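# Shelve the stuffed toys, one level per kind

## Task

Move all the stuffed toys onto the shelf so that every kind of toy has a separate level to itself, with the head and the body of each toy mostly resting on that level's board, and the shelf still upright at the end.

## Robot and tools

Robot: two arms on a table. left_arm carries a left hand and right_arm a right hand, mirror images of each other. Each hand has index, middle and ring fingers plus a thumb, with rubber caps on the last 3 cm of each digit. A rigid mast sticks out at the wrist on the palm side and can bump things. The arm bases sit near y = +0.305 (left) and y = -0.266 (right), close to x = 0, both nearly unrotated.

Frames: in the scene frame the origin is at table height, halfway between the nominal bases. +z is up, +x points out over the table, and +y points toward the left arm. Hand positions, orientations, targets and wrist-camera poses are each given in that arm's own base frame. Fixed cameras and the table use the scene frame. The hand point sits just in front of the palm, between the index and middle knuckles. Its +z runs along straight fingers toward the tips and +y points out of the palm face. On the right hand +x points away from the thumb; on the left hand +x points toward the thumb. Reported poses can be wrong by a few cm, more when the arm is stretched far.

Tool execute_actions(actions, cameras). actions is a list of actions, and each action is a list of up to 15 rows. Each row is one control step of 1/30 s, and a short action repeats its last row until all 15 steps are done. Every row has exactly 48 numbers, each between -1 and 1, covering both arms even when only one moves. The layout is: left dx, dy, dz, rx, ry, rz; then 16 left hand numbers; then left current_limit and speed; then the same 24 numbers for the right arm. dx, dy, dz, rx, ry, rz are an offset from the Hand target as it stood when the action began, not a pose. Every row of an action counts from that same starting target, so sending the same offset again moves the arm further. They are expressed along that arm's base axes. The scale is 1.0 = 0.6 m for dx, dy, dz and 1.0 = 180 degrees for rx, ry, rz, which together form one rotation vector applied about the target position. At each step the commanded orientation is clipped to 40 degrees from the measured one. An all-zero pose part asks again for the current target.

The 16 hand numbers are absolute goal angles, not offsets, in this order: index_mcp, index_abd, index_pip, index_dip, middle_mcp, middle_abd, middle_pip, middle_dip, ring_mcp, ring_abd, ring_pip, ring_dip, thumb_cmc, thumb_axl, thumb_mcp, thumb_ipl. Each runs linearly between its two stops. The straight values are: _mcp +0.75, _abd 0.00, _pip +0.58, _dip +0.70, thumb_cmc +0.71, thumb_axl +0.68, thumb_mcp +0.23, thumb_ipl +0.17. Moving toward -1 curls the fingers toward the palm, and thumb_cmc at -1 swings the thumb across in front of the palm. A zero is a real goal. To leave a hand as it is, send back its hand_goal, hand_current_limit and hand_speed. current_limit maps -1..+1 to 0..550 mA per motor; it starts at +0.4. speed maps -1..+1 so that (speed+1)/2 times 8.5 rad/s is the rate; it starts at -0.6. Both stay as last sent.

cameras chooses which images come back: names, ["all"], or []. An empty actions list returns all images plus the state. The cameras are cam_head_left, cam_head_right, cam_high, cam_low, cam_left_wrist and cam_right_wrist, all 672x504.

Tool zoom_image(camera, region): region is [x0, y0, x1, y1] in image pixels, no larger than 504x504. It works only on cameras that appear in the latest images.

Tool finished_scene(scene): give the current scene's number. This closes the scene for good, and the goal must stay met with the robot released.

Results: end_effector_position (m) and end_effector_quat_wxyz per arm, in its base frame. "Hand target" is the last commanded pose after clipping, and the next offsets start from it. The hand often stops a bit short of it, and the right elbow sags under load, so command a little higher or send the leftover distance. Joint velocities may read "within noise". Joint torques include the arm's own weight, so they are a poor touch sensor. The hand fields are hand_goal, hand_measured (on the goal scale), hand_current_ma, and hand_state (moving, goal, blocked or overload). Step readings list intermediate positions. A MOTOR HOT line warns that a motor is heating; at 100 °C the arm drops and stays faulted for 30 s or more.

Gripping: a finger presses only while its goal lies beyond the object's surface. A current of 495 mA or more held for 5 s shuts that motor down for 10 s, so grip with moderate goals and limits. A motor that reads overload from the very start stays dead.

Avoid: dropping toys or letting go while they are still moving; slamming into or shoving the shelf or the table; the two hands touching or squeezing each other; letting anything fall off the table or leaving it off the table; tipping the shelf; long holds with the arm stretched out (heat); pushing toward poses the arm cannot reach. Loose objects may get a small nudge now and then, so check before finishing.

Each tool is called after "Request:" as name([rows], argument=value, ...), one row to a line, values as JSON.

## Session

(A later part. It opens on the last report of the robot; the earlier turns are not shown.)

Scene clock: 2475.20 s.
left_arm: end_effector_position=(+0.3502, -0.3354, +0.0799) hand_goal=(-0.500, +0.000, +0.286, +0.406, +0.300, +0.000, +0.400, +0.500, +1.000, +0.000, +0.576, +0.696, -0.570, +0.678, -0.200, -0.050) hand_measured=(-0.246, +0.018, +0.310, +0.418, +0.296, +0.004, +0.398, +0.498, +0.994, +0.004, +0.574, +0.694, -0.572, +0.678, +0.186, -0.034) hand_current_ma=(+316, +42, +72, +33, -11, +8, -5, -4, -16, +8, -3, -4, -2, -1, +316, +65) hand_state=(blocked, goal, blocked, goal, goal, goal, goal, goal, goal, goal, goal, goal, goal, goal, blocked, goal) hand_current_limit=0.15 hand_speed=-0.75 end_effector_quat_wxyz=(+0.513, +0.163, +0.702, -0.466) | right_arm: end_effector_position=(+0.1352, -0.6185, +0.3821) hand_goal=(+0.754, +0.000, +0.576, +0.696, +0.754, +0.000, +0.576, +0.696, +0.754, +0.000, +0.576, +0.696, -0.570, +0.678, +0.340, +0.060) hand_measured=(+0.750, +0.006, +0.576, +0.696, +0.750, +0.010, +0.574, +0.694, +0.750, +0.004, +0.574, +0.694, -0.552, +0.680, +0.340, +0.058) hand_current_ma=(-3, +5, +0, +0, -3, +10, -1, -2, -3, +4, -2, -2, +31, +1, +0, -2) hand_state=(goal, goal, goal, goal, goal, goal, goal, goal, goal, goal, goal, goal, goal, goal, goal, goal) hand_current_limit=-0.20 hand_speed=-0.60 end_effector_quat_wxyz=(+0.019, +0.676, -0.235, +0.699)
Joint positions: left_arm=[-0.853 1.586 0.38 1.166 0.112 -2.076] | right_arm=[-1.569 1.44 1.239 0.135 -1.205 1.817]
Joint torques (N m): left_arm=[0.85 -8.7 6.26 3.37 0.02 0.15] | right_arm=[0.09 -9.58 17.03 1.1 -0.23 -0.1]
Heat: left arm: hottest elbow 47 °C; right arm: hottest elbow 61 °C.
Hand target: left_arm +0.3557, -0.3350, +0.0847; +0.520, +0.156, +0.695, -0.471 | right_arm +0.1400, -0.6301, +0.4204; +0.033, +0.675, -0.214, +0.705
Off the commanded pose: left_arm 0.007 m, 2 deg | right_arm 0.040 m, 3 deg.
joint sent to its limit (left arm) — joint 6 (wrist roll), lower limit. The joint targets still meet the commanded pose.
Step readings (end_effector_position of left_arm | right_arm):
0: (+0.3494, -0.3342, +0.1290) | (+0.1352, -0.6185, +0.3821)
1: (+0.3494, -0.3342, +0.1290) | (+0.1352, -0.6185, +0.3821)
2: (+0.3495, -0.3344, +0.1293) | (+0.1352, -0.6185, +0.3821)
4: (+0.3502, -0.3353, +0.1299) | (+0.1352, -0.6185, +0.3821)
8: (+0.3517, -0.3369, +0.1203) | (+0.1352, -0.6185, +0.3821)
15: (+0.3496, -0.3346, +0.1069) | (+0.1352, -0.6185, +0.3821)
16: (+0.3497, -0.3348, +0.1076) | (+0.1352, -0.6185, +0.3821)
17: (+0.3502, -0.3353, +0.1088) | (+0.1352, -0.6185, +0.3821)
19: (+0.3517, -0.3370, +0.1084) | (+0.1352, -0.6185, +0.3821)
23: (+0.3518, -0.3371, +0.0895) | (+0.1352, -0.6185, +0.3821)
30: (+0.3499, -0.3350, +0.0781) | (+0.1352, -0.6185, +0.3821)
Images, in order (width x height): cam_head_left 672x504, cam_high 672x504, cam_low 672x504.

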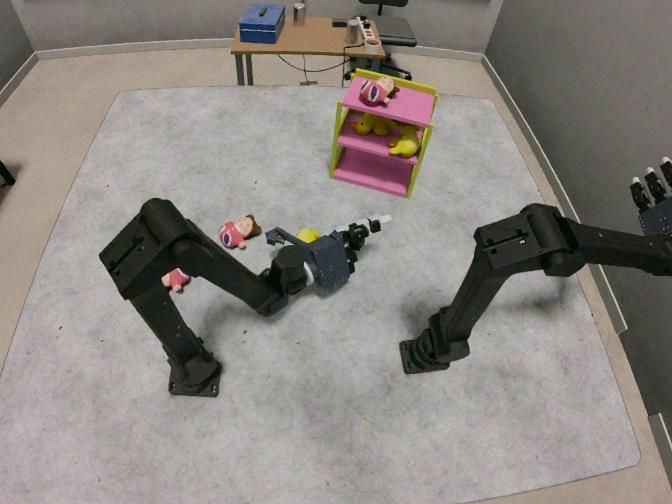

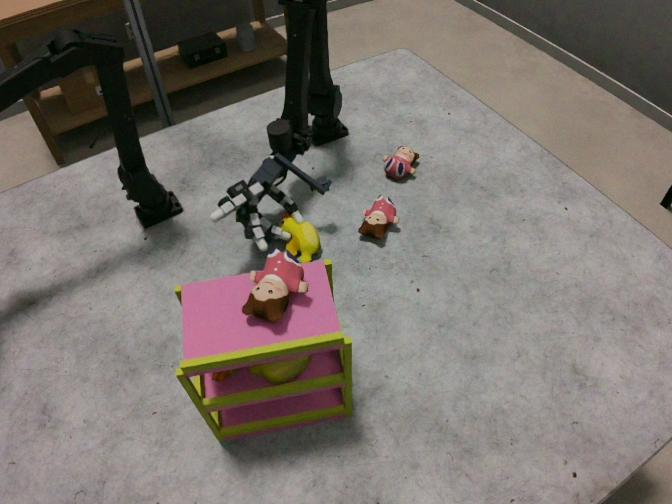

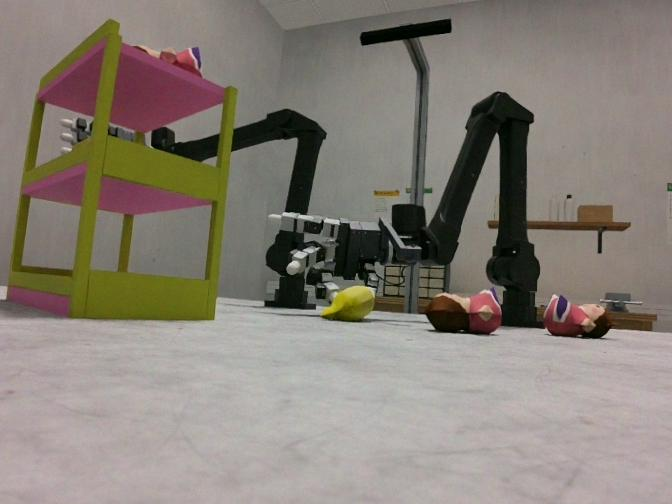

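Request:
execute_actions([
  [[0,0,-0.012,0,0,0,-0.35,0,0.286,0.406,0.3,0,0.4,0.5,1,0,0.576,0.696,-0.571,0.678,0.05,-0.05,-0.3,-0.75,0,0,0,0,0,0,0.754,0,0.576,0.696,0.754,0,0.576,0.696,0.754,0,0.576,0.696,-0.57,0.678,0.34,0.06,-0.2,-0.6]],
  [[0,0,-0.006,0,0,0,-0.15,0,0.33,0.45,0.3,0,0.4,0.5,1,0,0.576,0.696,-0.571,0.678,0.28,0.05,-0.3,-0.75,0,0,0,0,0,0,0.754,0,0.576,0.696,0.754,0,0.576,0.696,0.754,0,0.576,0.696,-0.57,0.678,0.34,0.06,-0.2,-0.6]],
  [[0,0,0.0,0,0,0,0,0,0.35,0.47,0.3,0,0.4,0.5,1,0,0.576,0.696,-0.571,0.678,0.38,0.1,-0.2,-0.7,0,0,0,0,0,0,0.754,0,0.576,0.696,0.754,0,0.576,0.696,0.754,0,0.576,0.696,-0.57,0.678,0.34,0.06,-0.2,-0.6]],
], cameras=["cam_low","cam_head_left","cam_high","cam_left_wrist"])

Request:
zoom_image(camera="cam_high", region=[200, 150, 360, 280])

Request:
zoom_image(camera="cam_low", region=[250, 180, 430, 340])

Scene clock: 2487.60 s.
left_arm: end_effector_position=(+0.3512, -0.3365, +0.0734) hand_goal=(+0.000, +0.000, +0.350, +0.470, +0.300, +0.000, +0.400, +0.500, +1.000, +0.000, +0.576, +0.696, -0.570, +0.678, +0.380, +0.100) hand_measured=(-0.008, +0.012, +0.346, +0.468, +0.296, +0.004, +0.398, +0.498, +0.994, +0.004, +0.574, +0.694, -0.566, +0.678, +0.376, +0.098) hand_current_ma=(-19, +26, -6, -6, -11, +8, -5, -4, -16, +8, -3, -4, +11, -1, -10, -5) hand_state=(goal, goal, goal, goal, goal, goal, goal, goal, goal, goal, goal, goal, goal, goal, goal, goal) hand_current_limit=-0.20 hand_speed=-0.70 end_effector_quat_wxyz=(+0.516, +0.162, +0.699, -0.468) | right_arm: end_effector_position=(+0.1352, -0.6185, +0.3821) hand_goal=(+0.754, +0.000, +0.576, +0.696, +0.754, +0.000, +0.576, +0.696, +0.754, +0.000, +0.576, +0.696, -0.570, +0.678, +0.340, +0.060) hand_measured=(+0.750, +0.006, +0.576, +0.696, +0.750, +0.010, +0.574, +0.694, +0.750, +0.004, +0.574, +0.694, -0.552, +0.680, +0.340, +0.058) hand_current_ma=(-3, +5, +0, +0, -3, +10, -1, -2, -3, +4, -2, -2, +31, +1, +0, -2) hand_state=(goal, goal, goal, goal, goal, goal, goal, goal, goal, goal, goal, goal, goal, goal, goal, goal) hand_current_limit=-0.20 hand_speed=-0.60 end_effector_quat_wxyz=(+0.019, +0.676, -0.235, +0.699)
Joint positions: left_arm=[-0.853 1.63 0.38 1.221 0.112 -2.076] | right_arm=[-1.569 1.44 1.239 0.135 -1.205 1.817]
Joint torques (N m): left_arm=[0.91 -8.82 5.83 3.38 0.04 0.14] | right_arm=[0.03 -9.82 17.16 1.03 -0.23 -0.1]
Heat: left arm: hottest elbow 47 °C; right arm: hottest elbow 61 °C.
Hand target: left_arm +0.3557, -0.3350, +0.0739; +0.520, +0.156, +0.695, -0.471 | right_arm +0.1400, -0.6301, +0.4204; +0.033, +0.675, -0.214, +0.705
Off the commanded pose: left_arm 0.005 m, 1 deg | right_arm 0.040 m, 3 deg.
joint sent to its limit (left arm) — joint 6 (wrist roll), lower limit. The joint targets still meet the commanded pose.
Step readings (end_effector_position of left_arm | right_arm):
0: (+0.3502, -0.3354, +0.0799) | (+0.1352, -0.6185, +0.3821)
1: (+0.3502, -0.3354, +0.0800) | (+0.1352, -0.6185, +0.3821)
2: (+0.3503, -0.3355, +0.0803) | (+0.1352, -0.6185, +0.3821)
4: (+0.3507, -0.3359, +0.0806) | (+0.1352, -0.6185, +0.3821)
8: (+0.3508, -0.3361, +0.0769) | (+0.1352, -0.6185, +0.3821)
15: (+0.3509, -0.3362, +0.0762) | (+0.1352, -0.6185, +0.3821)
16: (+0.3510, -0.3363, +0.0763) | (+0.1352, -0.6185, +0.3821)
17: (+0.3510, -0.3363, +0.0766) | (+0.1352, -0.6185, +0.3821)
19: (+0.3512, -0.3365, +0.0765) | (+0.1352, -0.6185, +0.3821)
23: (+0.3512, -0.3365, +0.0742) | (+0.1352, -0.6185, +0.3821)
30: (+0.3512, -0.3365, +0.0734) | (+0.1352, -0.6185, +0.3821)
31: (+0.3512, -0.3365, +0.0734) | (+0.1352, -0.6185, +0.3821)
32: (+0.3512, -0.3365, +0.0734) | (+0.1352, -0.6185, +0.3821)
34: (+0.3512, -0.3365, +0.0734) | (+0.1352, -0.6185, +0.3821)
38: (+0.3512, -0.3365, +0.0734) | (+0.1352, -0.6185, +0.3821)
45: (+0.3512, -0.3365, +0.0734) | (+0.1352, -0.6185, +0.3821)
camera_calibration:
cam_left_wrist: T_world_to_cam=[[-0.0976619, -0.115371, 0.98851, -0.112467], [-0.970014, 0.233159, -0.0686221, 0.371386], [-0.222562, -0.965571, -0.134683, -0.116787], [0, 0, 0, 1]] pos_world=[0.323274, -0.212334, 0.120931]
Images, in order (width x height): cam_head_left 672x504, cam_high 672x504, cam_low 672x504, cam_left_wrist 672x504.

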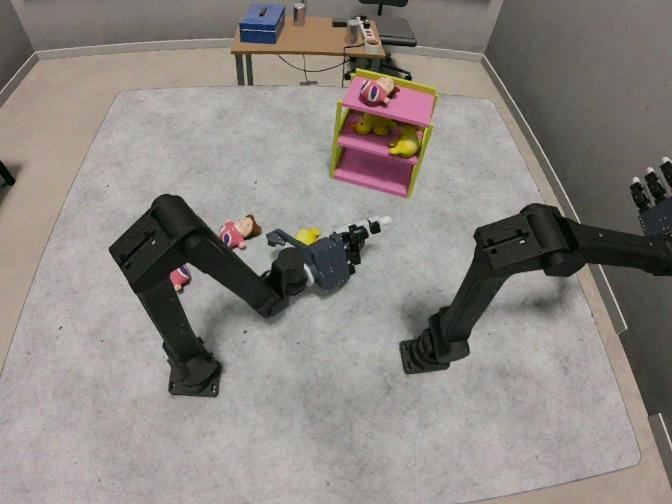

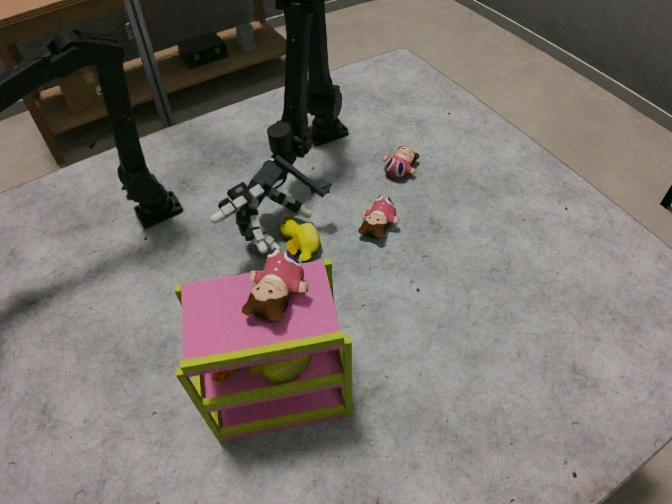

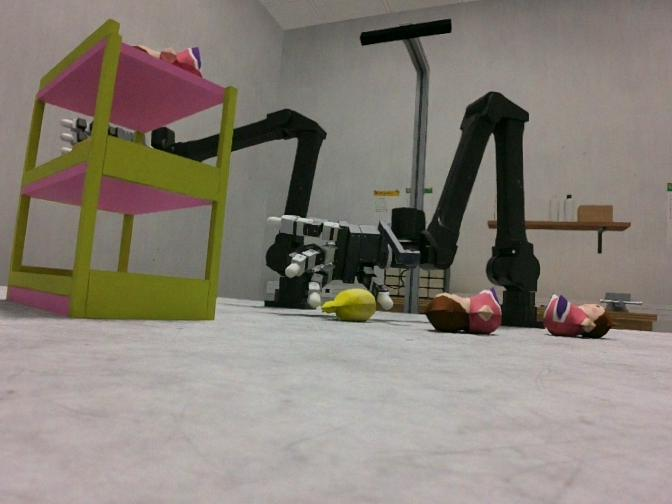

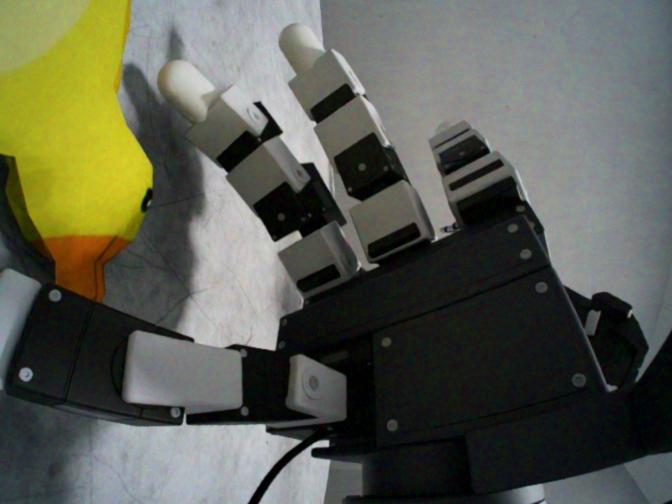

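Scaled by 3.150 from the camera's 672x504 image, which has a finer 960x720 frame.

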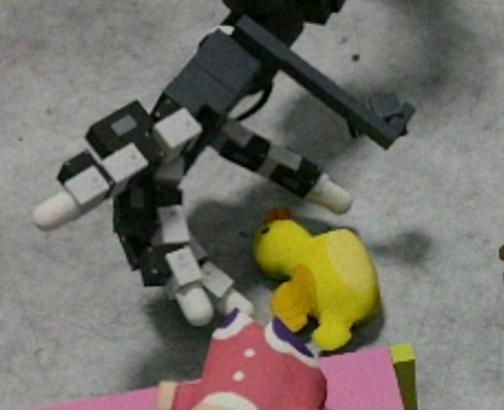

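Scaled by 2.800 from the camera's 672x504 image, which has a finer 960x720 frame.

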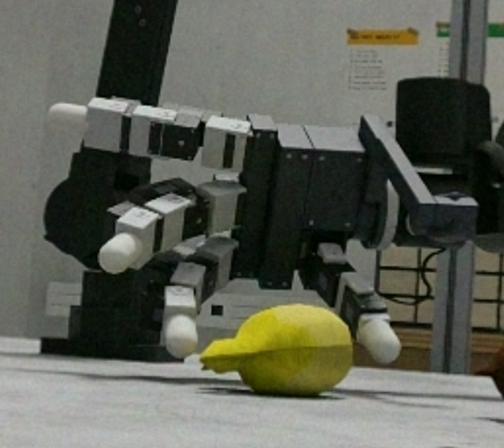

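Request:
execute_actions([
  [[0,0,0.18,0,0,0,0.05,0,0.35,0.47,0.3,0,0.4,0.5,1,0,0.576,0.696,-0.571,0.678,0.38,0.1,-0.2,-0.7,0,0,0,0,0,0,0.754,0,0.576,0.696,0.754,0,0.576,0.696,0.754,0,0.576,0.696,-0.57,0.678,0.34,0.06,-0.2,-0.6]],
  [[0.0268,0.173,0.05,0,0,0.0625,0.754,0,0.576,0.696,0.754,0,0.576,0.696,0.754,0,0.576,0.696,-0.571,0.678,0.34,0.06,-0.2,-0.6,0,0,0,0,0,0,0.754,0,0.576,0.696,0.754,0,0.576,0.696,0.754,0,0.576,0.696,-0.57,0.678,0.34,0.06,-0.2,-0.6]],
  [[0.0268,0.173,0.05,0,0,0.0625,0.754,0,0.576,0.696,0.754,0,0.576,0.696,0.754,0,0.576,0.696,-0.571,0.678,0.34,0.06,-0.2,-0.6,0,0,0,0,0,0,0.754,0,0.576,0.696,0.754,0,0.576,0.696,0.754,0,0.576,0.696,-0.57,0.678,0.34,0.06,-0.2,-0.6]],
  [[0.0268,0.173,0.05,0,0,0.0625,0.754,0,0.576,0.696,0.754,0,0.576,0.696,0.754,0,0.576,0.696,-0.571,0.678,0.34,0.06,-0.2,-0.6,0,0,0,0,0,0,0.754,0,0.576,0.696,0.754,0,0.576,0.696,0.754,0,0.576,0.696,-0.57,0.678,0.34,0.06,-0.2,-0.6]],
  [[0.0268,0.173,0.05,0,0,0.0625,0.754,0,0.576,0.696,0.754,0,0.576,0.696,0.754,0,0.576,0.696,-0.571,0.678,0.34,0.06,-0.2,-0.6,0,0,0,0,0,0,0.754,0,0.576,0.696,0.754,0,0.576,0.696,0.754,0,0.576,0.696,-0.57,0.678,0.34,0.06,-0.2,-0.6]],
  [[-0.05,0.18,0.02,0,0,0.083,0.754,0,0.576,0.696,0.754,0,0.576,0.696,0.754,0,0.576,0.696,-0.571,0.678,0.34,0.06,-0.2,-0.6,0,0,0,0,0,0,0.754,0,0.576,0.696,0.754,0,0.576,0.696,0.754,0,0.576,0.696,-0.57,0.678,0.34,0.06,-0.2,-0.6]],
  [[-0.05,0.18,0.02,0,0,0.083,0.754,0,0.576,0.696,0.754,0,0.576,0.696,0.754,0,0.576,0.696,-0.571,0.678,0.34,0.06,-0.2,-0.6,0,0,0,0,0,0,0.754,0,0.576,0.696,0.754,0,0.576,0.696,0.754,0,0.576,0.696,-0.57,0.678,0.34,0.06,-0.2,-0.6]],
  [[-0.133,0.083,0.02,0,0,0.074,0.754,0,0.576,0.696,0.754,0,0.576,0.696,0.754,0,0.576,0.696,-0.571,0.678,0.34,0.06,-0.2,-0.6,0,0,0,0,0,0,0.754,0,0.576,0.696,0.754,0,0.576,0.696,0.754,0,0.576,0.696,-0.57,0.678,0.34,0.06,-0.2,-0.6]],
  [[-0.133,0.083,0.02,0,0,0.074,0.754,0,0.576,0.696,0.754,0,0.576,0.696,0.754,0,0.576,0.696,-0.571,0.678,0.34,0.06,-0.2,-0.6,0,0,0,0,0,0,0.754,0,0.576,0.696,0.754,0,0.576,0.696,0.754,0,0.576,0.696,-0.57,0.678,0.34,0.06,-0.2,-0.6]],
  [[-0.133,0.083,0,0,0,0.074,0.754,0,0.576,0.696,0.754,0,0.576,0.696,0.754,0,0.576,0.696,-0.571,0.678,0.34,0.06,-0.2,-0.6,0,0,0,0,0,0,0.754,0,0.576,0.696,0.754,0,0.576,0.696,0.754,0,0.576,0.696,-0.57,0.678,0.34,0.06,-0.2,-0.6]],
], cameras=["cam_head_right","cam_head_left","cam_high"])

Request:
zoom_image(camera="cam_high", region=[240, 130, 440, 280])

Request:
zoom_image(camera="cam_head_left", region=[210, 200, 350, 310])

Request:
zoom_image(camera="cam_head_right", region=[210, 200, 350, 310])

Scene clock: 2527.77 s.
left_arm: end_effector_position=(+0.1165, +0.4279, +0.3017) hand_goal=(+0.754, +0.000, +0.576, +0.696, +0.754, +0.000, +0.576, +0.696, +0.754, +0.000, +0.576, +0.696, -0.570, +0.678, +0.340, +0.060) hand_measured=(+0.748, +0.008, +0.574, +0.694, +0.750, +0.004, +0.574, +0.694, +0.750, +0.004, +0.574, +0.694, -0.562, +0.678, +0.340, +0.062) hand_current_ma=(-13, +18, -4, -5, -11, +8, -4, -4, -12, +8, -3, -4, +19, -1, +0, +3) hand_state=(goal, goal, goal, goal, goal, goal, goal, goal, goal, goal, goal, goal, goal, goal, goal, goal) hand_current_limit=-0.20 hand_speed=-0.60 end_effector_quat_wxyz=(+0.648, -0.524, +0.525, +0.172) | right_arm: end_effector_position=(+0.1352, -0.6185, +0.3821) hand_goal=(+0.754, +0.000, +0.576, +0.696, +0.754, +0.000, +0.576, +0.696, +0.754, +0.000, +0.576, +0.696, -0.570, +0.678, +0.340, +0.060) hand_measured=(+0.750, +0.006, +0.576, +0.696, +0.750, +0.010, +0.574, +0.694, +0.750, +0.004, +0.574, +0.694, -0.552, +0.680, +0.340, +0.058) hand_current_ma=(-3, +5, +0, +0, -3, +10, -1, -2, -3, +4, -2, -2, +31, +1, +0, -2) hand_state=(goal, goal, goal, goal, goal, goal, goal, goal, goal, goal, goal, goal, goal, goal, goal, goal) hand_current_limit=-0.20 hand_speed=-0.60 end_effector_quat_wxyz=(+0.019, +0.676, -0.235, +0.699)
Joint positions: left_arm=[1.243 0.833 0.655 0.075 0.197 -2.076] | right_arm=[-1.569 1.44 1.239 0.135 -1.205 1.817]
Joint torques (N m): left_arm=[0.56 -3.66 18.26 3.44 0.07 0.08] | right_arm=[-0.15 -9.76 17.01 1.11 -0.23 -0.1]
Heat: left arm: hottest elbow 47 °C; right arm: hottest elbow 61 °C.
Hand target: left_arm +0.1206, +0.4456, +0.3497; +0.677, -0.502, +0.505, +0.185 | right_arm +0.1400, -0.6301, +0.4204; +0.033, +0.675, -0.214, +0.705
Off the commanded pose: left_arm 0.051 m, 5 deg | right_arm 0.040 m, 3 deg.
joint sent to its limit (left arm) — joint 6 (wrist roll), lower limit. The joint targets are off in position, not in orientation.
Step readings (end_effector_position of left_arm | right_arm):
0: (+0.3512, -0.3365, +0.0734) | (+0.1352, -0.6185, +0.3821)
1: (+0.3512, -0.3365, +0.0734) | (+0.1352, -0.6185, +0.3821)
2: (+0.3508, -0.3361, +0.0736) | (+0.1352, -0.6185, +0.3821)
4: (+0.3490, -0.3341, +0.0804) | (+0.1352, -0.6185, +0.3821)
8: (+0.3458, -0.3304, +0.1348) | (+0.1352, -0.6185, +0.3821)
15: (+0.3433, -0.3276, +0.1722) | (+0.1352, -0.6185, +0.3821)
16: (+0.3432, -0.3268, +0.1688) | (+0.1352, -0.6185, +0.3821)
17: (+0.3450, -0.3224, +0.1655) | (+0.1352, -0.6185, +0.3821)
19: (+0.3505, -0.3044, +0.1629) | (+0.1352, -0.6185, +0.3821)
23: (+0.3670, -0.2563, +0.1861) | (+0.1352, -0.6185, +0.3821)
30: (+0.3684, -0.2349, +0.2092) | (+0.1352, -0.6185, +0.3821)
31: (+0.3682, -0.2345, +0.2074) | (+0.1352, -0.6185, +0.3821)
32: (+0.3691, -0.2304, +0.2051) | (+0.1352, -0.6185, +0.3821)
34: (+0.3728, -0.2109, +0.2034) | (+0.1352, -0.6185, +0.3821)
38: (+0.3841, -0.1538, +0.2203) | (+0.1352, -0.6185, +0.3821)
45: (+0.3829, -0.1308, +0.2297) | (+0.1352, -0.6185, +0.3821)
46: (+0.3826, -0.1304, +0.2280) | (+0.1352, -0.6185, +0.3821)
47: (+0.3827, -0.1271, +0.2255) | (+0.1352, -0.6185, +0.3821)
49: (+0.3844, -0.1065, +0.2222) | (+0.1352, -0.6185, +0.3821)
53: (+0.3878, -0.0454, +0.2266) | (+0.1352, -0.6185, +0.3821)
60: (+0.3880, -0.0268, +0.2292) | (+0.1352, -0.6185, +0.3821)
61: (+0.3881, -0.0270, +0.2294) | (+0.1352, -0.6185, +0.3821)
62: (+0.3885, -0.0240, +0.2297) | (+0.1352, -0.6185, +0.3821)
64: (+0.3899, -0.0044, +0.2323) | (+0.1352, -0.6185, +0.3821)
68: (+0.3911, +0.0562, +0.2506) | (+0.1352, -0.6185, +0.3821)
75: (+0.4018, +0.0736, +0.2700) | (+0.1352, -0.6185, +0.3821)
76: (+0.4027, +0.0742, +0.2685) | (+0.1352, -0.6185, +0.3821)
77: (+0.4025, +0.0778, +0.2669) | (+0.1352, -0.6185, +0.3821)
79: (+0.3970, +0.0995, +0.2641) | (+0.1352, -0.6185, +0.3821)
83: (+0.3773, +0.1589, +0.2652) | (+0.1352, -0.6185, +0.3821)
90: (+0.3746, +0.1775, +0.2753) | (+0.1352, -0.6185, +0.3821)
91: (+0.3752, +0.1782, +0.2757) | (+0.1352, -0.6185, +0.3821)
92: (+0.3743, +0.1818, +0.2759) | (+0.1352, -0.6185, +0.3821)
94: (+0.3669, +0.2026, +0.2772) | (+0.1352, -0.6185, +0.3821)
98: (+0.3415, +0.2594, +0.2819) | (+0.1352, -0.6185, +0.3821)
105: (+0.3432, +0.2826, +0.2811) | (+0.1352, -0.6185, +0.3821)
106: (+0.3433, +0.2834, +0.2803) | (+0.1352, -0.6185, +0.3821)
107: (+0.3414, +0.2857, +0.2802) | (+0.1352, -0.6185, +0.3821)
109: (+0.3290, +0.2974, +0.2806) | (+0.1352, -0.6185, +0.3821)
113: (+0.2912, +0.3263, +0.2874) | (+0.1352, -0.6185, +0.3821)
120: (+0.2763, +0.3353, +0.2915) | (+0.1352, -0.6185, +0.3821)
121: (+0.2757, +0.3356, +0.2912) | (+0.1352, -0.6185, +0.3821)
122: (+0.2724, +0.3379, +0.2908) | (+0.1352, -0.6185, +0.3821)
124: (+0.2565, +0.3478, +0.2901) | (+0.1352, -0.6185, +0.3821)
128: (+0.2114, +0.3734, +0.2929) | (+0.1352, -0.6185, +0.3821)
135: (+0.1978, +0.3838, +0.3043) | (+0.1352, -0.6185, +0.3821)
136: (+0.1976, +0.3841, +0.3050) | (+0.1352, -0.6185, +0.3821)
137: (+0.1943, +0.3859, +0.3057) | (+0.1352, -0.6185, +0.3821)
139: (+0.1773, +0.3938, +0.3065) | (+0.1352, -0.6185, +0.3821)
143: (+0.1286, +0.4142, +0.3068) | (+0.1352, -0.6185, +0.3821)
150: (+0.1160, +0.4271, +0.3031) | (+0.1352, -0.6185, +0.3821)
Images, in order (width x height): cam_head_left 672x504, cam_head_right 672x504, cam_high 672x504.

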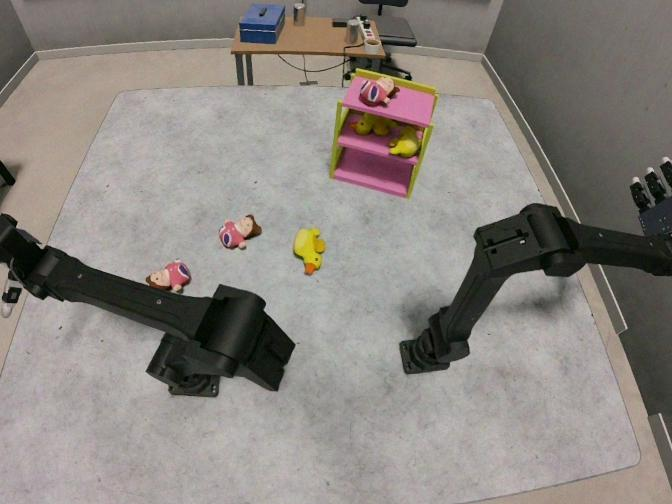

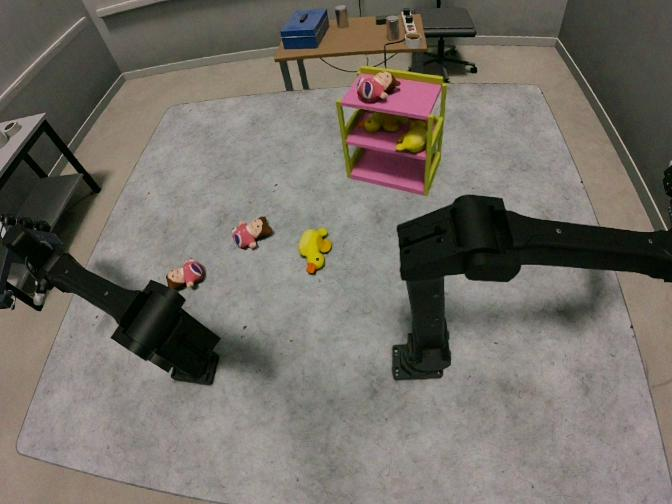

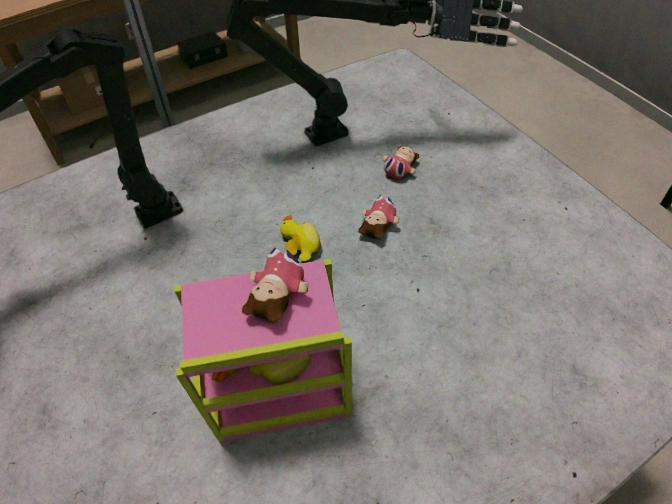

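Scaled by 2.520 from the camera's 672x504 image, which has a finer 960x720 frame.

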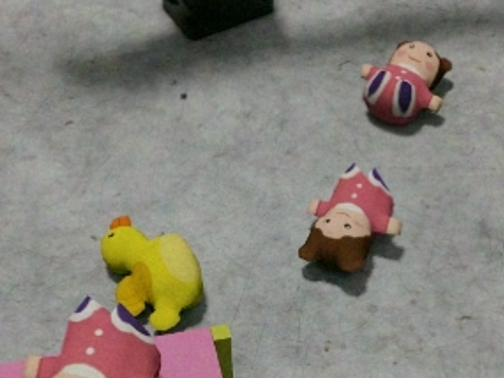

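Scaled by 3.600 from the camera's 672x504 image, which has a finer 960x720 frame.

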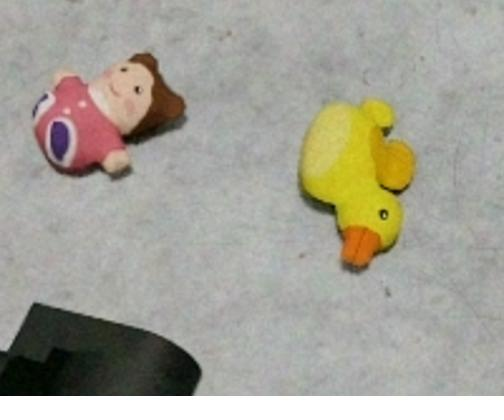

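Scaled by 3.600 from the camera's 672x504 image, which has a finer 960x720 frame.

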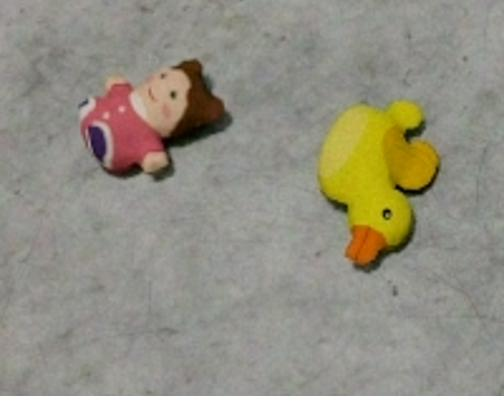

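Request:
execute_actions([
  [[0,0,0,0,0,0,0.754,0,0.576,0.696,0.754,0,0.576,0.696,0.754,0,0.576,0.696,-0.571,0.678,0.34,0.06,-0.2,-0.6,0.1333,0.1333,0,0,0,0.0556,-0.04,0,0.358,0.478,-0.04,0,0.358,0.478,-0.3,0,-0.6,0,-0.57,0.678,0.34,0.06,0,-0.6]],
  [[0,0,0,0,0,0,0.754,0,0.576,0.696,0.754,0,0.576,0.696,0.754,0,0.576,0.696,-0.571,0.678,0.34,0.06,-0.2,-0.6,0.1333,0.15,0,0.0831,-0.006,0.0667,-0.04,0,0.358,0.478,-0.04,0,0.358,0.478,-0.3,0,-0.6,0,-0.57,0.678,0.34,0.06,0,-0.6]],
  [[0,0,0,0,0,0,0.754,0,0.576,0.696,0.754,0,0.576,0.696,0.754,0,0.576,0.696,-0.571,0.678,0.34,0.06,-0.2,-0.6,0.1,0.1667,0,0,0,0.0667,-0.04,0,0.358,0.478,-0.04,0,0.358,0.478,-0.3,0,-0.6,0,-0.57,0.678,0.34,0.06,0,-0.6]],
  [[0,0,0,0,0,0,0.754,0,0.576,0.696,0.754,0,0.576,0.696,0.754,0,0.576,0.696,-0.571,0.678,0.34,0.06,-0.2,-0.6,0.0417,0.1833,0,0,0,0.0556,-0.04,0,0.358,0.478,-0.04,0,0.358,0.478,-0.3,0,-0.6,0,-0.57,0.678,0.34,0.06,0,-0.6]],
  [[0,0,0,0,0,0,0.754,0,0.576,0.696,0.754,0,0.576,0.696,0.754,0,0.576,0.696,-0.571,0.678,0.34,0.06,-0.2,-0.6,0.0083,0.1833,0,0,0,0.0556,-0.04,0,0.358,0.478,-0.04,0,0.358,0.478,-0.3,0,-0.6,0,-0.57,0.678,0.34,0.06,0,-0.6]],
  [[0,0,0,0,0,0,0.754,0,0.576,0.696,0.754,0,0.576,0.696,0.754,0,0.576,0.696,-0.571,0.678,0.34,0.06,-0.2,-0.6,0.0167,0.1833,0,0,0,0.0556,-0.04,0,0.358,0.478,-0.04,0,0.358,0.478,-0.3,0,-0.6,0,-0.57,0.678,0.34,0.06,0,-0.6]],
], cameras=["cam_head_right","cam_head_left"])

Scene clock: 2587.40 s.
left_arm: end_effector_position=(+0.1165, +0.4279, +0.3018) hand_goal=(+0.754, +0.000, +0.576, +0.696, +0.754, +0.000, +0.576, +0.696, +0.754, +0.000, +0.576, +0.696, -0.570, +0.678, +0.340, +0.060) hand_measured=(+0.748, +0.008, +0.574, +0.694, +0.750, +0.004, +0.574, +0.694, +0.750, +0.004, +0.574, +0.694, -0.562, +0.678, +0.340, +0.062) hand_current_ma=(-13, +18, -4, -5, -11, +8, -4, -4, -12, +8, -3, -4, +19, -1, +0, +3) hand_state=(goal, goal, goal, goal, goal, goal, goal, goal, goal, goal, goal, goal, goal, goal, goal, goal) hand_current_limit=-0.20 hand_speed=-0.60 end_effector_quat_wxyz=(+0.648, -0.524, +0.525, +0.172) | right_arm: end_effector_position=(+0.3985, -0.0325, +0.4248) hand_goal=(-0.040, +0.000, +0.358, +0.478, -0.040, +0.000, +0.358, +0.478, -0.300, +0.000, -0.600, +0.000, -0.570, +0.678, +0.340, +0.060) hand_measured=(-0.044, +0.006, +0.360, +0.480, -0.044, +0.008, +0.358, +0.480, -0.300, +0.004, -0.594, +0.002, -0.556, +0.680, +0.340, +0.058) hand_current_ma=(-4, +5, +1, +3, -3, +8, +0, +3, +0, +4, +5, +3, +21, +1, +0, -2) hand_state=(goal, goal, goal, goal, goal, goal, goal, goal, goal, goal, goal, goal, goal, goal, goal, goal) hand_current_limit=0.00 hand_speed=-0.60 end_effector_quat_wxyz=(-0.418, +0.701, +0.091, +0.570)
Joint positions: left_arm=[1.243 0.833 0.655 0.076 0.197 -2.076] | right_arm=[-0.433 0.774 0.884 -0.11 -1.194 2.073]
Joint torques (N m): left_arm=[0.32 -3.37 18.29 3.4 0.06 0.05] | right_arm=[-0.09 -2.55 10.92 1.25 0.11 -0.29]
Heat: left arm: hottest elbow 59 °C; right arm: hottest elbow 60 °C.
Hand target: left_arm +0.1206, +0.4457, +0.3498; +0.677, -0.502, +0.505, +0.185 | right_arm +0.3998, -0.0302, +0.4204; -0.423, +0.703, +0.086, +0.565
Off the commanded pose: left_arm 0.051 m, 5 deg | right_arm 0.005 m, 1 deg.
joint sent to its limit (left arm) — joint 6 (wrist roll), lower limit. The joint targets are off in position, not in orientation.
joint sent to its limit (right arm) — joint 6 (wrist roll), upper limit. The joint targets still meet the commanded pose.
Step readings (end_effector_position of left_arm | right_arm):
0: (+0.1165, +0.4279, +0.3018) | (+0.1352, -0.6185, +0.3821)
1: (+0.1165, +0.4279, +0.3018) | (+0.1359, -0.6182, +0.3822)
2: (+0.1165, +0.4279, +0.3018) | (+0.1395, -0.6159, +0.3829)
4: (+0.1165, +0.4279, +0.3018) | (+0.1544, -0.6073, +0.3874)
8: (+0.1165, +0.4279, +0.3018) | (+0.1996, -0.5751, +0.4064)
15: (+0.1165, +0.4279, +0.3018) | (+0.2250, -0.5483, +0.4342)
16: (+0.1165, +0.4279, +0.3018) | (+0.2249, -0.5481, +0.4334)
17: (+0.1165, +0.4279, +0.3018) | (+0.2270, -0.5454, +0.4306)
19: (+0.1165, +0.4279, +0.3018) | (+0.2388, -0.5311, +0.4209)
23: (+0.1165, +0.4279, +0.3018) | (+0.2807, -0.4904, +0.4149)
30: (+0.1165, +0.4279, +0.3018) | (+0.3035, -0.4612, +0.4258)
31: (+0.1165, +0.4279, +0.3018) | (+0.3035, -0.4605, +0.4253)
32: (+0.1165, +0.4279, +0.3018) | (+0.3045, -0.4576, +0.4237)
34: (+0.1165, +0.4279, +0.3018) | (+0.3140, -0.4390, +0.4170)
38: (+0.1165, +0.4279, +0.3018) | (+0.3474, -0.3872, +0.4110)
45: (+0.1165, +0.4279, +0.3018) | (+0.3614, -0.3595, +0.4232)
46: (+0.1165, +0.4279, +0.3018) | (+0.3613, -0.3591, +0.4230)
47: (+0.1165, +0.4279, +0.3018) | (+0.3617, -0.3566, +0.4216)
49: (+0.1165, +0.4279, +0.3018) | (+0.3664, -0.3368, +0.4151)
53: (+0.1165, +0.4279, +0.3018) | (+0.3818, -0.2787, +0.4118)
60: (+0.1165, +0.4279, +0.3018) | (+0.3842, -0.2511, +0.4301)
61: (+0.1165, +0.4279, +0.3018) | (+0.3845, -0.2508, +0.4296)
62: (+0.1165, +0.4279, +0.3018) | (+0.3850, -0.2480, +0.4280)
64: (+0.1165, +0.4279, +0.3018) | (+0.3877, -0.2268, +0.4198)
68: (+0.1165, +0.4279, +0.3018) | (+0.3913, -0.1670, +0.4143)
75: (+0.1165, +0.4279, +0.3018) | (+0.3884, -0.1423, +0.4296)
76: (+0.1165, +0.4279, +0.3018) | (+0.3887, -0.1421, +0.4290)
77: (+0.1165, +0.4279, +0.3018) | (+0.3899, -0.1396, +0.4276)
79: (+0.1165, +0.4279, +0.3018) | (+0.3941, -0.1162, +0.4221)
83: (+0.1165, +0.4279, +0.3018) | (+0.3962, -0.0541, +0.4182)
90: (+0.1165, +0.4279, +0.3018) | (+0.3978, -0.0326, +0.4248)
Images, in order (width x height): cam_head_left 672x504, cam_head_right 672x504.

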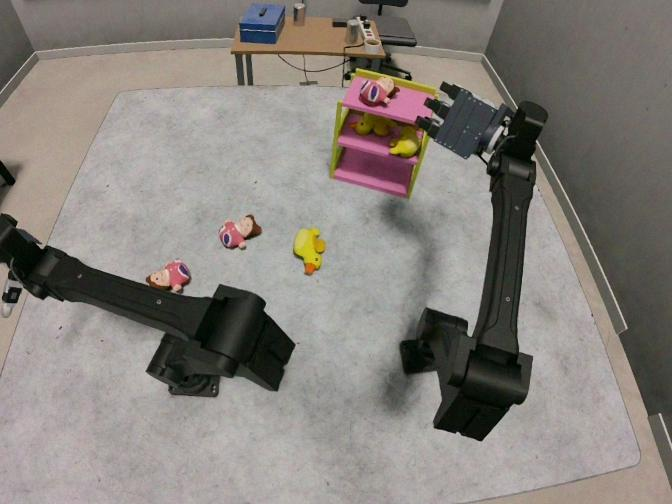

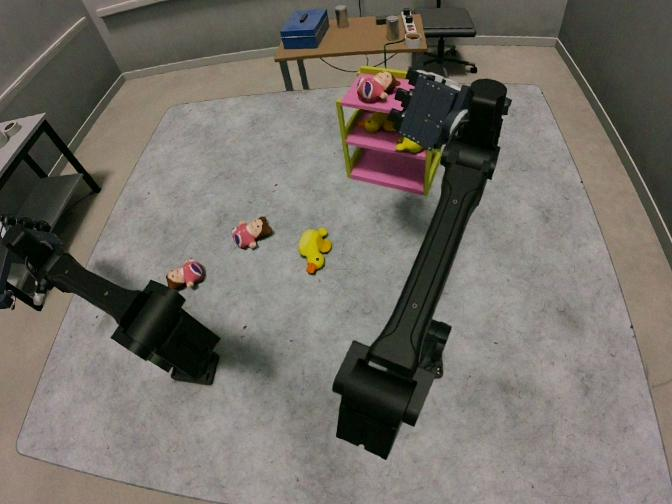

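Request:
execute_actions([
  [[0,0,0,0,0,0,0.754,0,0.576,0.696,0.754,0,0.576,0.696,0.754,0,0.576,0.696,-0.571,0.678,0.34,0.06,-0.2,-0.6,-0.0083,0.1833,-0.05,0,0,0.0556,-0.04,0,0.358,0.478,-0.04,0,0.358,0.478,-0.3,0,-0.6,0,-0.57,0.678,0.34,0.06,0,-0.6]],
  [[0,0,0,0,0,0,0.754,0,0.576,0.696,0.754,0,0.576,0.696,0.754,0,0.576,0.696,-0.571,0.678,0.34,0.06,-0.2,-0.6,-0.0417,0.1833,-0.1,0,0,0.0778,-0.04,0,0.358,0.478,-0.04,0,0.358,0.478,0.3,0,0,0.3,-0.57,0.678,0.34,0.06,0,-0.6]],
  [[0,0,0,0,0,0,0.754,0,0.576,0.696,0.754,0,0.576,0.696,0.754,0,0.576,0.696,-0.571,0.678,0.34,0.06,-0.2,-0.6,-0.0667,0.1,-0.083,0,0,0.0444,-0.04,0,0.358,0.478,-0.04,0,0.358,0.478,1,0,0.576,0.696,-0.57,0.678,0.34,0.06,0,-0.6]],
  [[0,0,0,0,0,0,0.754,0,0.576,0.696,0.754,0,0.576,0.696,0.754,0,0.576,0.696,-0.571,0.678,0.34,0.06,-0.2,-0.6,-0.0838,0.0842,-0.083,0,0,0.0389,-0.04,0,0.358,0.478,-0.04,0,0.358,0.478,1,0,0.576,0.696,-0.57,0.678,0.34,0.06,0,-0.6]],
], cameras=["cam_head_right","cam_head_left","cam_right_wrist"])

Scene clock: 2599.17 s.
left_arm: end_effector_position=(+0.1165, +0.4279, +0.3018) hand_goal=(+0.754, +0.000, +0.576, +0.696, +0.754, +0.000, +0.576, +0.696, +0.754, +0.000, +0.576, +0.696, -0.570, +0.678, +0.340, +0.060) hand_measured=(+0.748, +0.008, +0.574, +0.694, +0.750, +0.004, +0.574, +0.694, +0.750, +0.004, +0.574, +0.694, -0.562, +0.678, +0.340, +0.062) hand_current_ma=(-13, +18, -4, -5, -11, +8, -4, -4, -12, +8, -3, -4, +19, -1, +0, +3) hand_state=(goal, goal, goal, goal, goal, goal, goal, goal, goal, goal, goal, goal, goal, goal, goal, goal) hand_current_limit=-0.20 hand_speed=-0.60 end_effector_quat_wxyz=(+0.648, -0.524, +0.525, +0.172) | right_arm: end_effector_position=(+0.2797, +0.2970, +0.2283) hand_goal=(-0.040, +0.000, +0.358, +0.478, -0.040, +0.000, +0.358, +0.478, +1.000, +0.000, +0.576, +0.696, -0.570, +0.678, +0.340, +0.060) hand_measured=(-0.044, +0.006, +0.358, +0.480, -0.044, +0.006, +0.358, +0.480, +0.988, +0.004, +0.570, +0.692, -0.558, +0.680, +0.340, +0.058) hand_current_ma=(-4, +5, +1, +3, -3, +6, +0, +3, -17, +4, -6, -3, +17, +1, +0, -2) hand_state=(goal, goal, goal, goal, goal, goal, goal, goal, goal, goal, goal, goal, goal, goal, goal, goal) hand_current_limit=0.00 hand_speed=-0.60 end_effector_quat_wxyz=(-0.583, +0.641, +0.317, +0.387)
Joint positions: left_arm=[1.243 0.833 0.655 0.076 0.197 -2.076] | right_arm=[0.602 0.829 0.4 0.396 -0.841 2.072]
Joint torques (N m): left_arm=[0.73 -3.25 18.18 3.44 0.09 0.08] | right_arm=[0.15 -2.32 10.43 2.76 0.12 -0.2]
Heat: left arm: hottest elbow 60 °C; right arm: hottest elbow 56 °C.
Hand target: left_arm +0.1206, +0.4457, +0.3498; +0.677, -0.502, +0.505, +0.185 | right_arm +0.2795, +0.3003, +0.2308; -0.588, +0.634, +0.316, +0.391
Off the commanded pose: left_arm 0.051 m, 5 deg | right_arm 0.004 m, 1 deg.
joint sent to its limit (left arm) — joint 6 (wrist roll), lower limit. The joint targets are off in position, not in orientation.
joint sent to its limit (right arm) — joint 6 (wrist roll), upper limit. The joint targets still meet the commanded pose.
Step readings (end_effector_position of left_arm | right_arm):
0: (+0.1165, +0.4279, +0.3018) | (+0.3985, -0.0325, +0.4248)
1: (+0.1165, +0.4279, +0.3018) | (+0.3987, -0.0322, +0.4246)
2: (+0.1165, +0.4279, +0.3018) | (+0.3997, -0.0297, +0.4234)
4: (+0.1165, +0.4279, +0.3018) | (+0.3995, -0.0052, +0.4144)
8: (+0.1165, +0.4279, +0.3018) | (+0.3899, +0.0570, +0.3914)
15: (+0.1165, +0.4279, +0.3018) | (+0.3913, +0.0772, +0.3886)
16: (+0.1165, +0.4279, +0.3018) | (+0.3915, +0.0779, +0.3888)
17: (+0.1165, +0.4279, +0.3018) | (+0.3915, +0.0815, +0.3878)
19: (+0.1165, +0.4279, +0.3018) | (+0.3852, +0.1066, +0.3766)
23: (+0.1165, +0.4279, +0.3018) | (+0.3615, +0.1652, +0.3360)
30: (+0.1165, +0.4279, +0.3018) | (+0.3662, +0.1857, +0.3240)
31: (+0.1165, +0.4279, +0.3018) | (+0.3668, +0.1861, +0.3245)
32: (+0.1165, +0.4279, +0.3018) | (+0.3668, +0.1880, +0.3245)
34: (+0.1165, +0.4279, +0.3018) | (+0.3585, +0.2026, +0.3175)
38: (+0.1165, +0.4279, +0.3018) | (+0.3304, +0.2360, +0.2855)
45: (+0.1165, +0.4279, +0.3018) | (+0.3284, +0.2460, +0.2761)
46: (+0.1165, +0.4279, +0.3018) | (+0.3285, +0.2464, +0.2767)
47: (+0.1165, +0.4279, +0.3018) | (+0.3282, +0.2478, +0.2766)
49: (+0.1165, +0.4279, +0.3018) | (+0.3170, +0.2603, +0.2700)
53: (+0.1165, +0.4279, +0.3018) | (+0.2823, +0.2866, +0.2386)
60: (+0.1165, +0.4279, +0.3018) | (+0.2788, +0.2961, +0.2253)
camera_calibration:
cam_right_wrist: T_world_to_cam=[[0.149887, -0.0493477, -0.987471, 0.228145], [-0.772317, -0.62942, -0.0857741, 0.375213], [-0.617301, 0.775497, -0.132454, 0.0957311], [0, 0, 0, 1]] pos_world=[0.314682, 0.173186, 0.27015]
Images, in order (width x height): cam_head_left 672x504, cam_head_right 672x504, cam_right_wrist 672x504.

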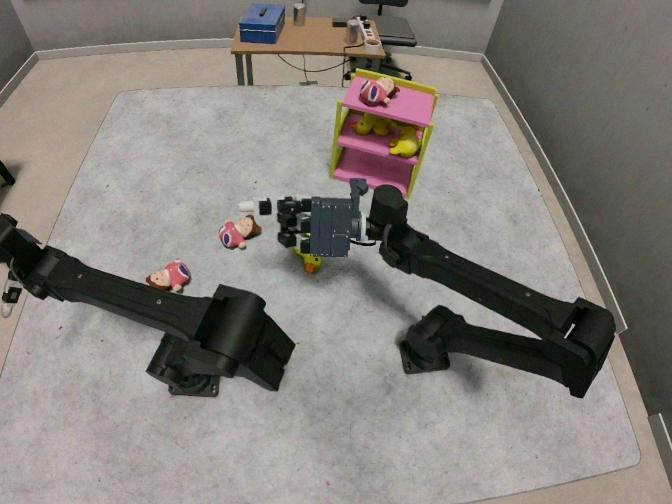

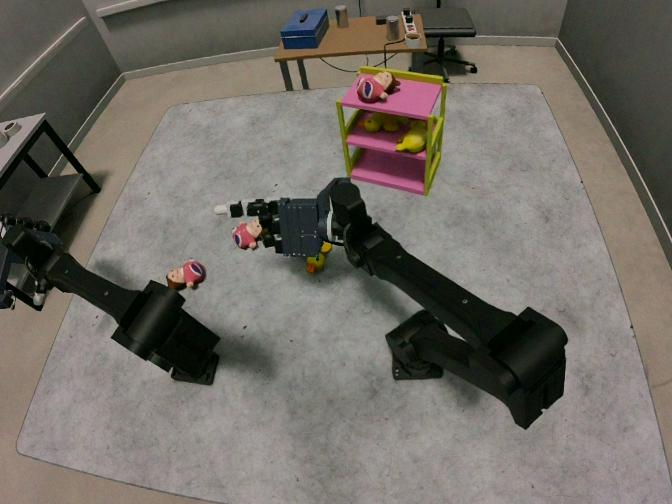

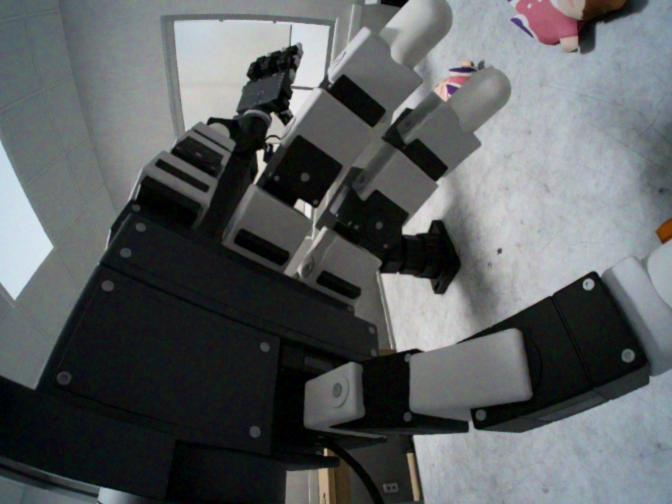

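Request:
execute_actions([
  [[0,0,0,0,0,0,0.754,0,0.576,0.696,0.754,0,0.576,0.696,0.754,0,0.576,0.696,-0.571,0.678,0.34,0.06,-0.2,-0.6,0,0.007,-0.14,0,0,0,-0.04,0,0.358,0.478,-0.04,0,0.358,0.478,1,0,0.576,0.696,-0.57,0.678,0.34,0.06,0,-0.6]],
  [[0,0,0,0,0,0,0.754,0,0.576,0.696,0.754,0,0.576,0.696,0.754,0,0.576,0.696,-0.571,0.678,0.34,0.06,-0.2,-0.6,0,0,-0.09,0,0,0,-0.04,0,0.358,0.478,-0.04,0,0.358,0.478,1,0,0.576,0.696,-0.57,0.678,0.34,0.06,0,-0.6]],
], cameras=["cam_high","cam_low","cam_right_wrist"])

Request:
zoom_image(camera="cam_high", region=[220, 130, 380, 270])

Request:
zoom_image(camera="cam_low", region=[270, 200, 450, 340])

Scene clock: 2608.80 s.
left_arm: end_effector_position=(+0.1165, +0.4279, +0.3018) hand_goal=(+0.754, +0.000, +0.576, +0.696, +0.754, +0.000, +0.576, +0.696, +0.754, +0.000, +0.576, +0.696, -0.570, +0.678, +0.340, +0.060) hand_measured=(+0.748, +0.008, +0.574, +0.694, +0.750, +0.004, +0.574, +0.694, +0.750, +0.004, +0.574, +0.694, -0.562, +0.678, +0.340, +0.062) hand_current_ma=(-13, +18, -4, -5, -11, +8, -4, -4, -12, +8, -3, -4, +19, -1, +0, +3) hand_state=(goal, goal, goal, goal, goal, goal, goal, goal, goal, goal, goal, goal, goal, goal, goal, goal) hand_current_limit=-0.20 hand_speed=-0.60 end_effector_quat_wxyz=(+0.648, -0.524, +0.525, +0.172) | right_arm: end_effector_position=(+0.2815, +0.3029, +0.0915) hand_goal=(-0.040, +0.000, +0.358, +0.478, -0.040, +0.000, +0.358, +0.478, +1.000, +0.000, +0.576, +0.696, -0.570, +0.678, +0.340, +0.060) hand_measured=(-0.044, +0.006, +0.358, +0.480, -0.044, +0.006, +0.358, +0.480, +0.990, +0.004, +0.572, +0.694, -0.558, +0.680, +0.340, +0.058) hand_current_ma=(-4, +5, +1, +3, -3, +6, +0, +3, -13, +4, -5, -3, +17, +1, +0, -2) hand_state=(goal, goal, goal, goal, goal, goal, goal, goal, goal, goal, goal, goal, goal, goal, goal, goal) hand_current_limit=0.00 hand_speed=-0.60 end_effector_quat_wxyz=(-0.581, +0.641, +0.317, +0.389)
Joint positions: left_arm=[1.243 0.833 0.655 0.076 0.197 -2.076] | right_arm=[0.62 1.408 0.214 1.162 -0.82 2.069]
Joint torques (N m): left_arm=[0.38 -3.08 18.25 3.51 0.05 0.04] | right_arm=[-0.15 -4.72 5.16 2.73 -0.21 -0.18]
Heat: left arm: hottest elbow 60 °C; right arm: hottest elbow 52 °C.
Hand target: left_arm +0.1206, +0.4457, +0.3498; +0.677, -0.502, +0.505, +0.185 | right_arm +0.2796, +0.3044, +0.0927; -0.587, +0.634, +0.316, +0.391
Off the commanded pose: left_arm 0.051 m, 5 deg | right_arm 0.003 m, 1 deg.
joint sent to its limit (left arm) — joint 6 (wrist roll), lower limit. The joint targets are off in position, not in orientation.
joint sent to its limit (right arm) — joint 6 (wrist roll), upper limit. The joint targets still meet the commanded pose.
Step readings (end_effector_position of left_arm | right_arm):
0: (+0.1165, +0.4279, +0.3018) | (+0.2797, +0.2970, +0.2283)
1: (+0.1165, +0.4279, +0.3018) | (+0.2798, +0.2970, +0.2280)
2: (+0.1165, +0.4279, +0.3018) | (+0.2805, +0.2973, +0.2276)
4: (+0.1165, +0.4279, +0.3018) | (+0.2809, +0.2978, +0.2161)
8: (+0.1165, +0.4279, +0.3018) | (+0.2729, +0.2946, +0.1612)
15: (+0.1165, +0.4279, +0.3018) | (+0.2759, +0.2986, +0.1363)
16: (+0.1165, +0.4279, +0.3018) | (+0.2770, +0.2993, +0.1381)
17: (+0.1165, +0.4279, +0.3018) | (+0.2785, +0.3003, +0.1396)
19: (+0.1165, +0.4279, +0.3018) | (+0.2817, +0.3023, +0.1355)
23: (+0.1165, +0.4279, +0.3018) | (+0.2793, +0.3003, +0.1018)
30: (+0.1165, +0.4279, +0.3018) | (+0.2797, +0.3009, +0.0863)
camera_calibration:
cam_right_wrist: T_world_to_cam=[[0.153199, -0.0507285, -0.986892, 0.0925536], [-0.773882, -0.627201, -0.0878932, 0.368619], [-0.614521, 0.777203, -0.135345, 0.0732216], [0, 0, 0, 1]] pos_world=[0.316085, 0.178985, 0.13365]
Images, in order (width x height): cam_high 672x504, cam_low 672x504, cam_right_wrist 672x504.

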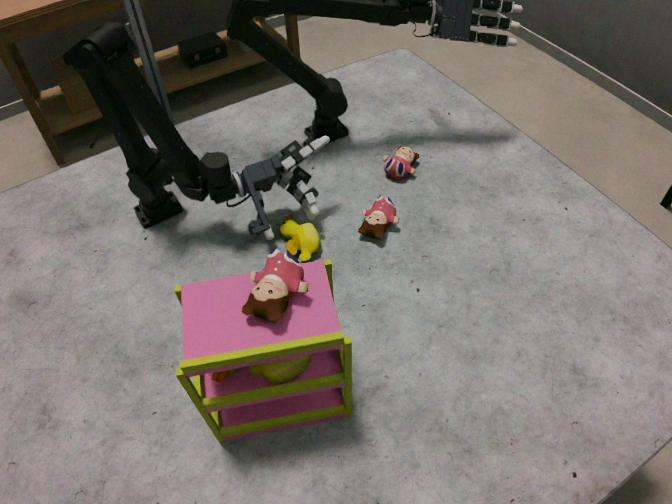

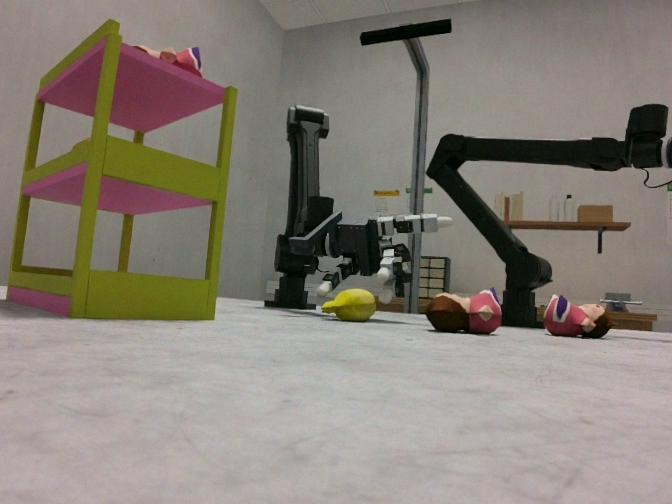

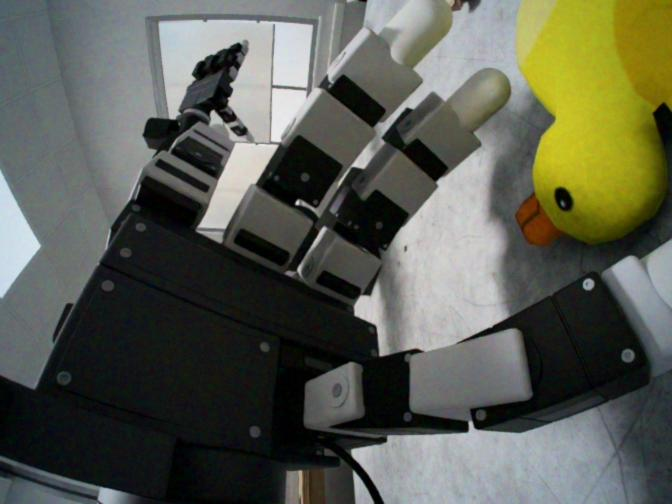

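Scaled by 3.150 from the camera's 672x504 image, which has a finer 960x720 frame.

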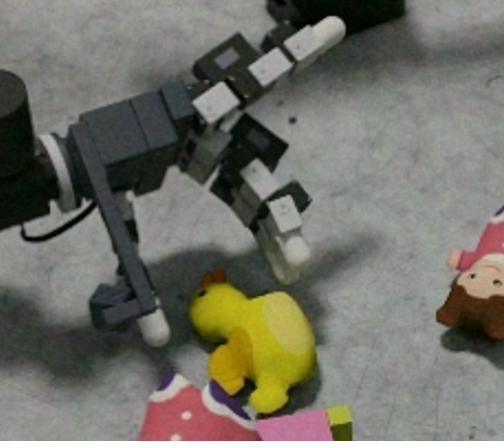

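Scaled by 2.800 from the camera's 672x504 image, which has a finer 960x720 frame.

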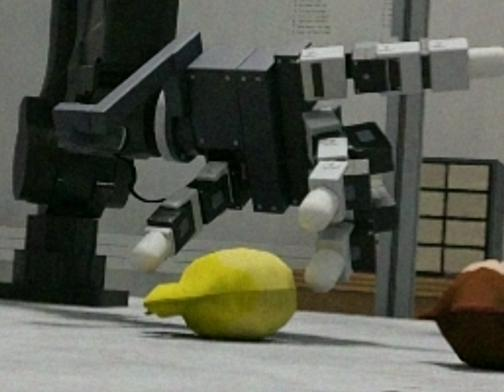

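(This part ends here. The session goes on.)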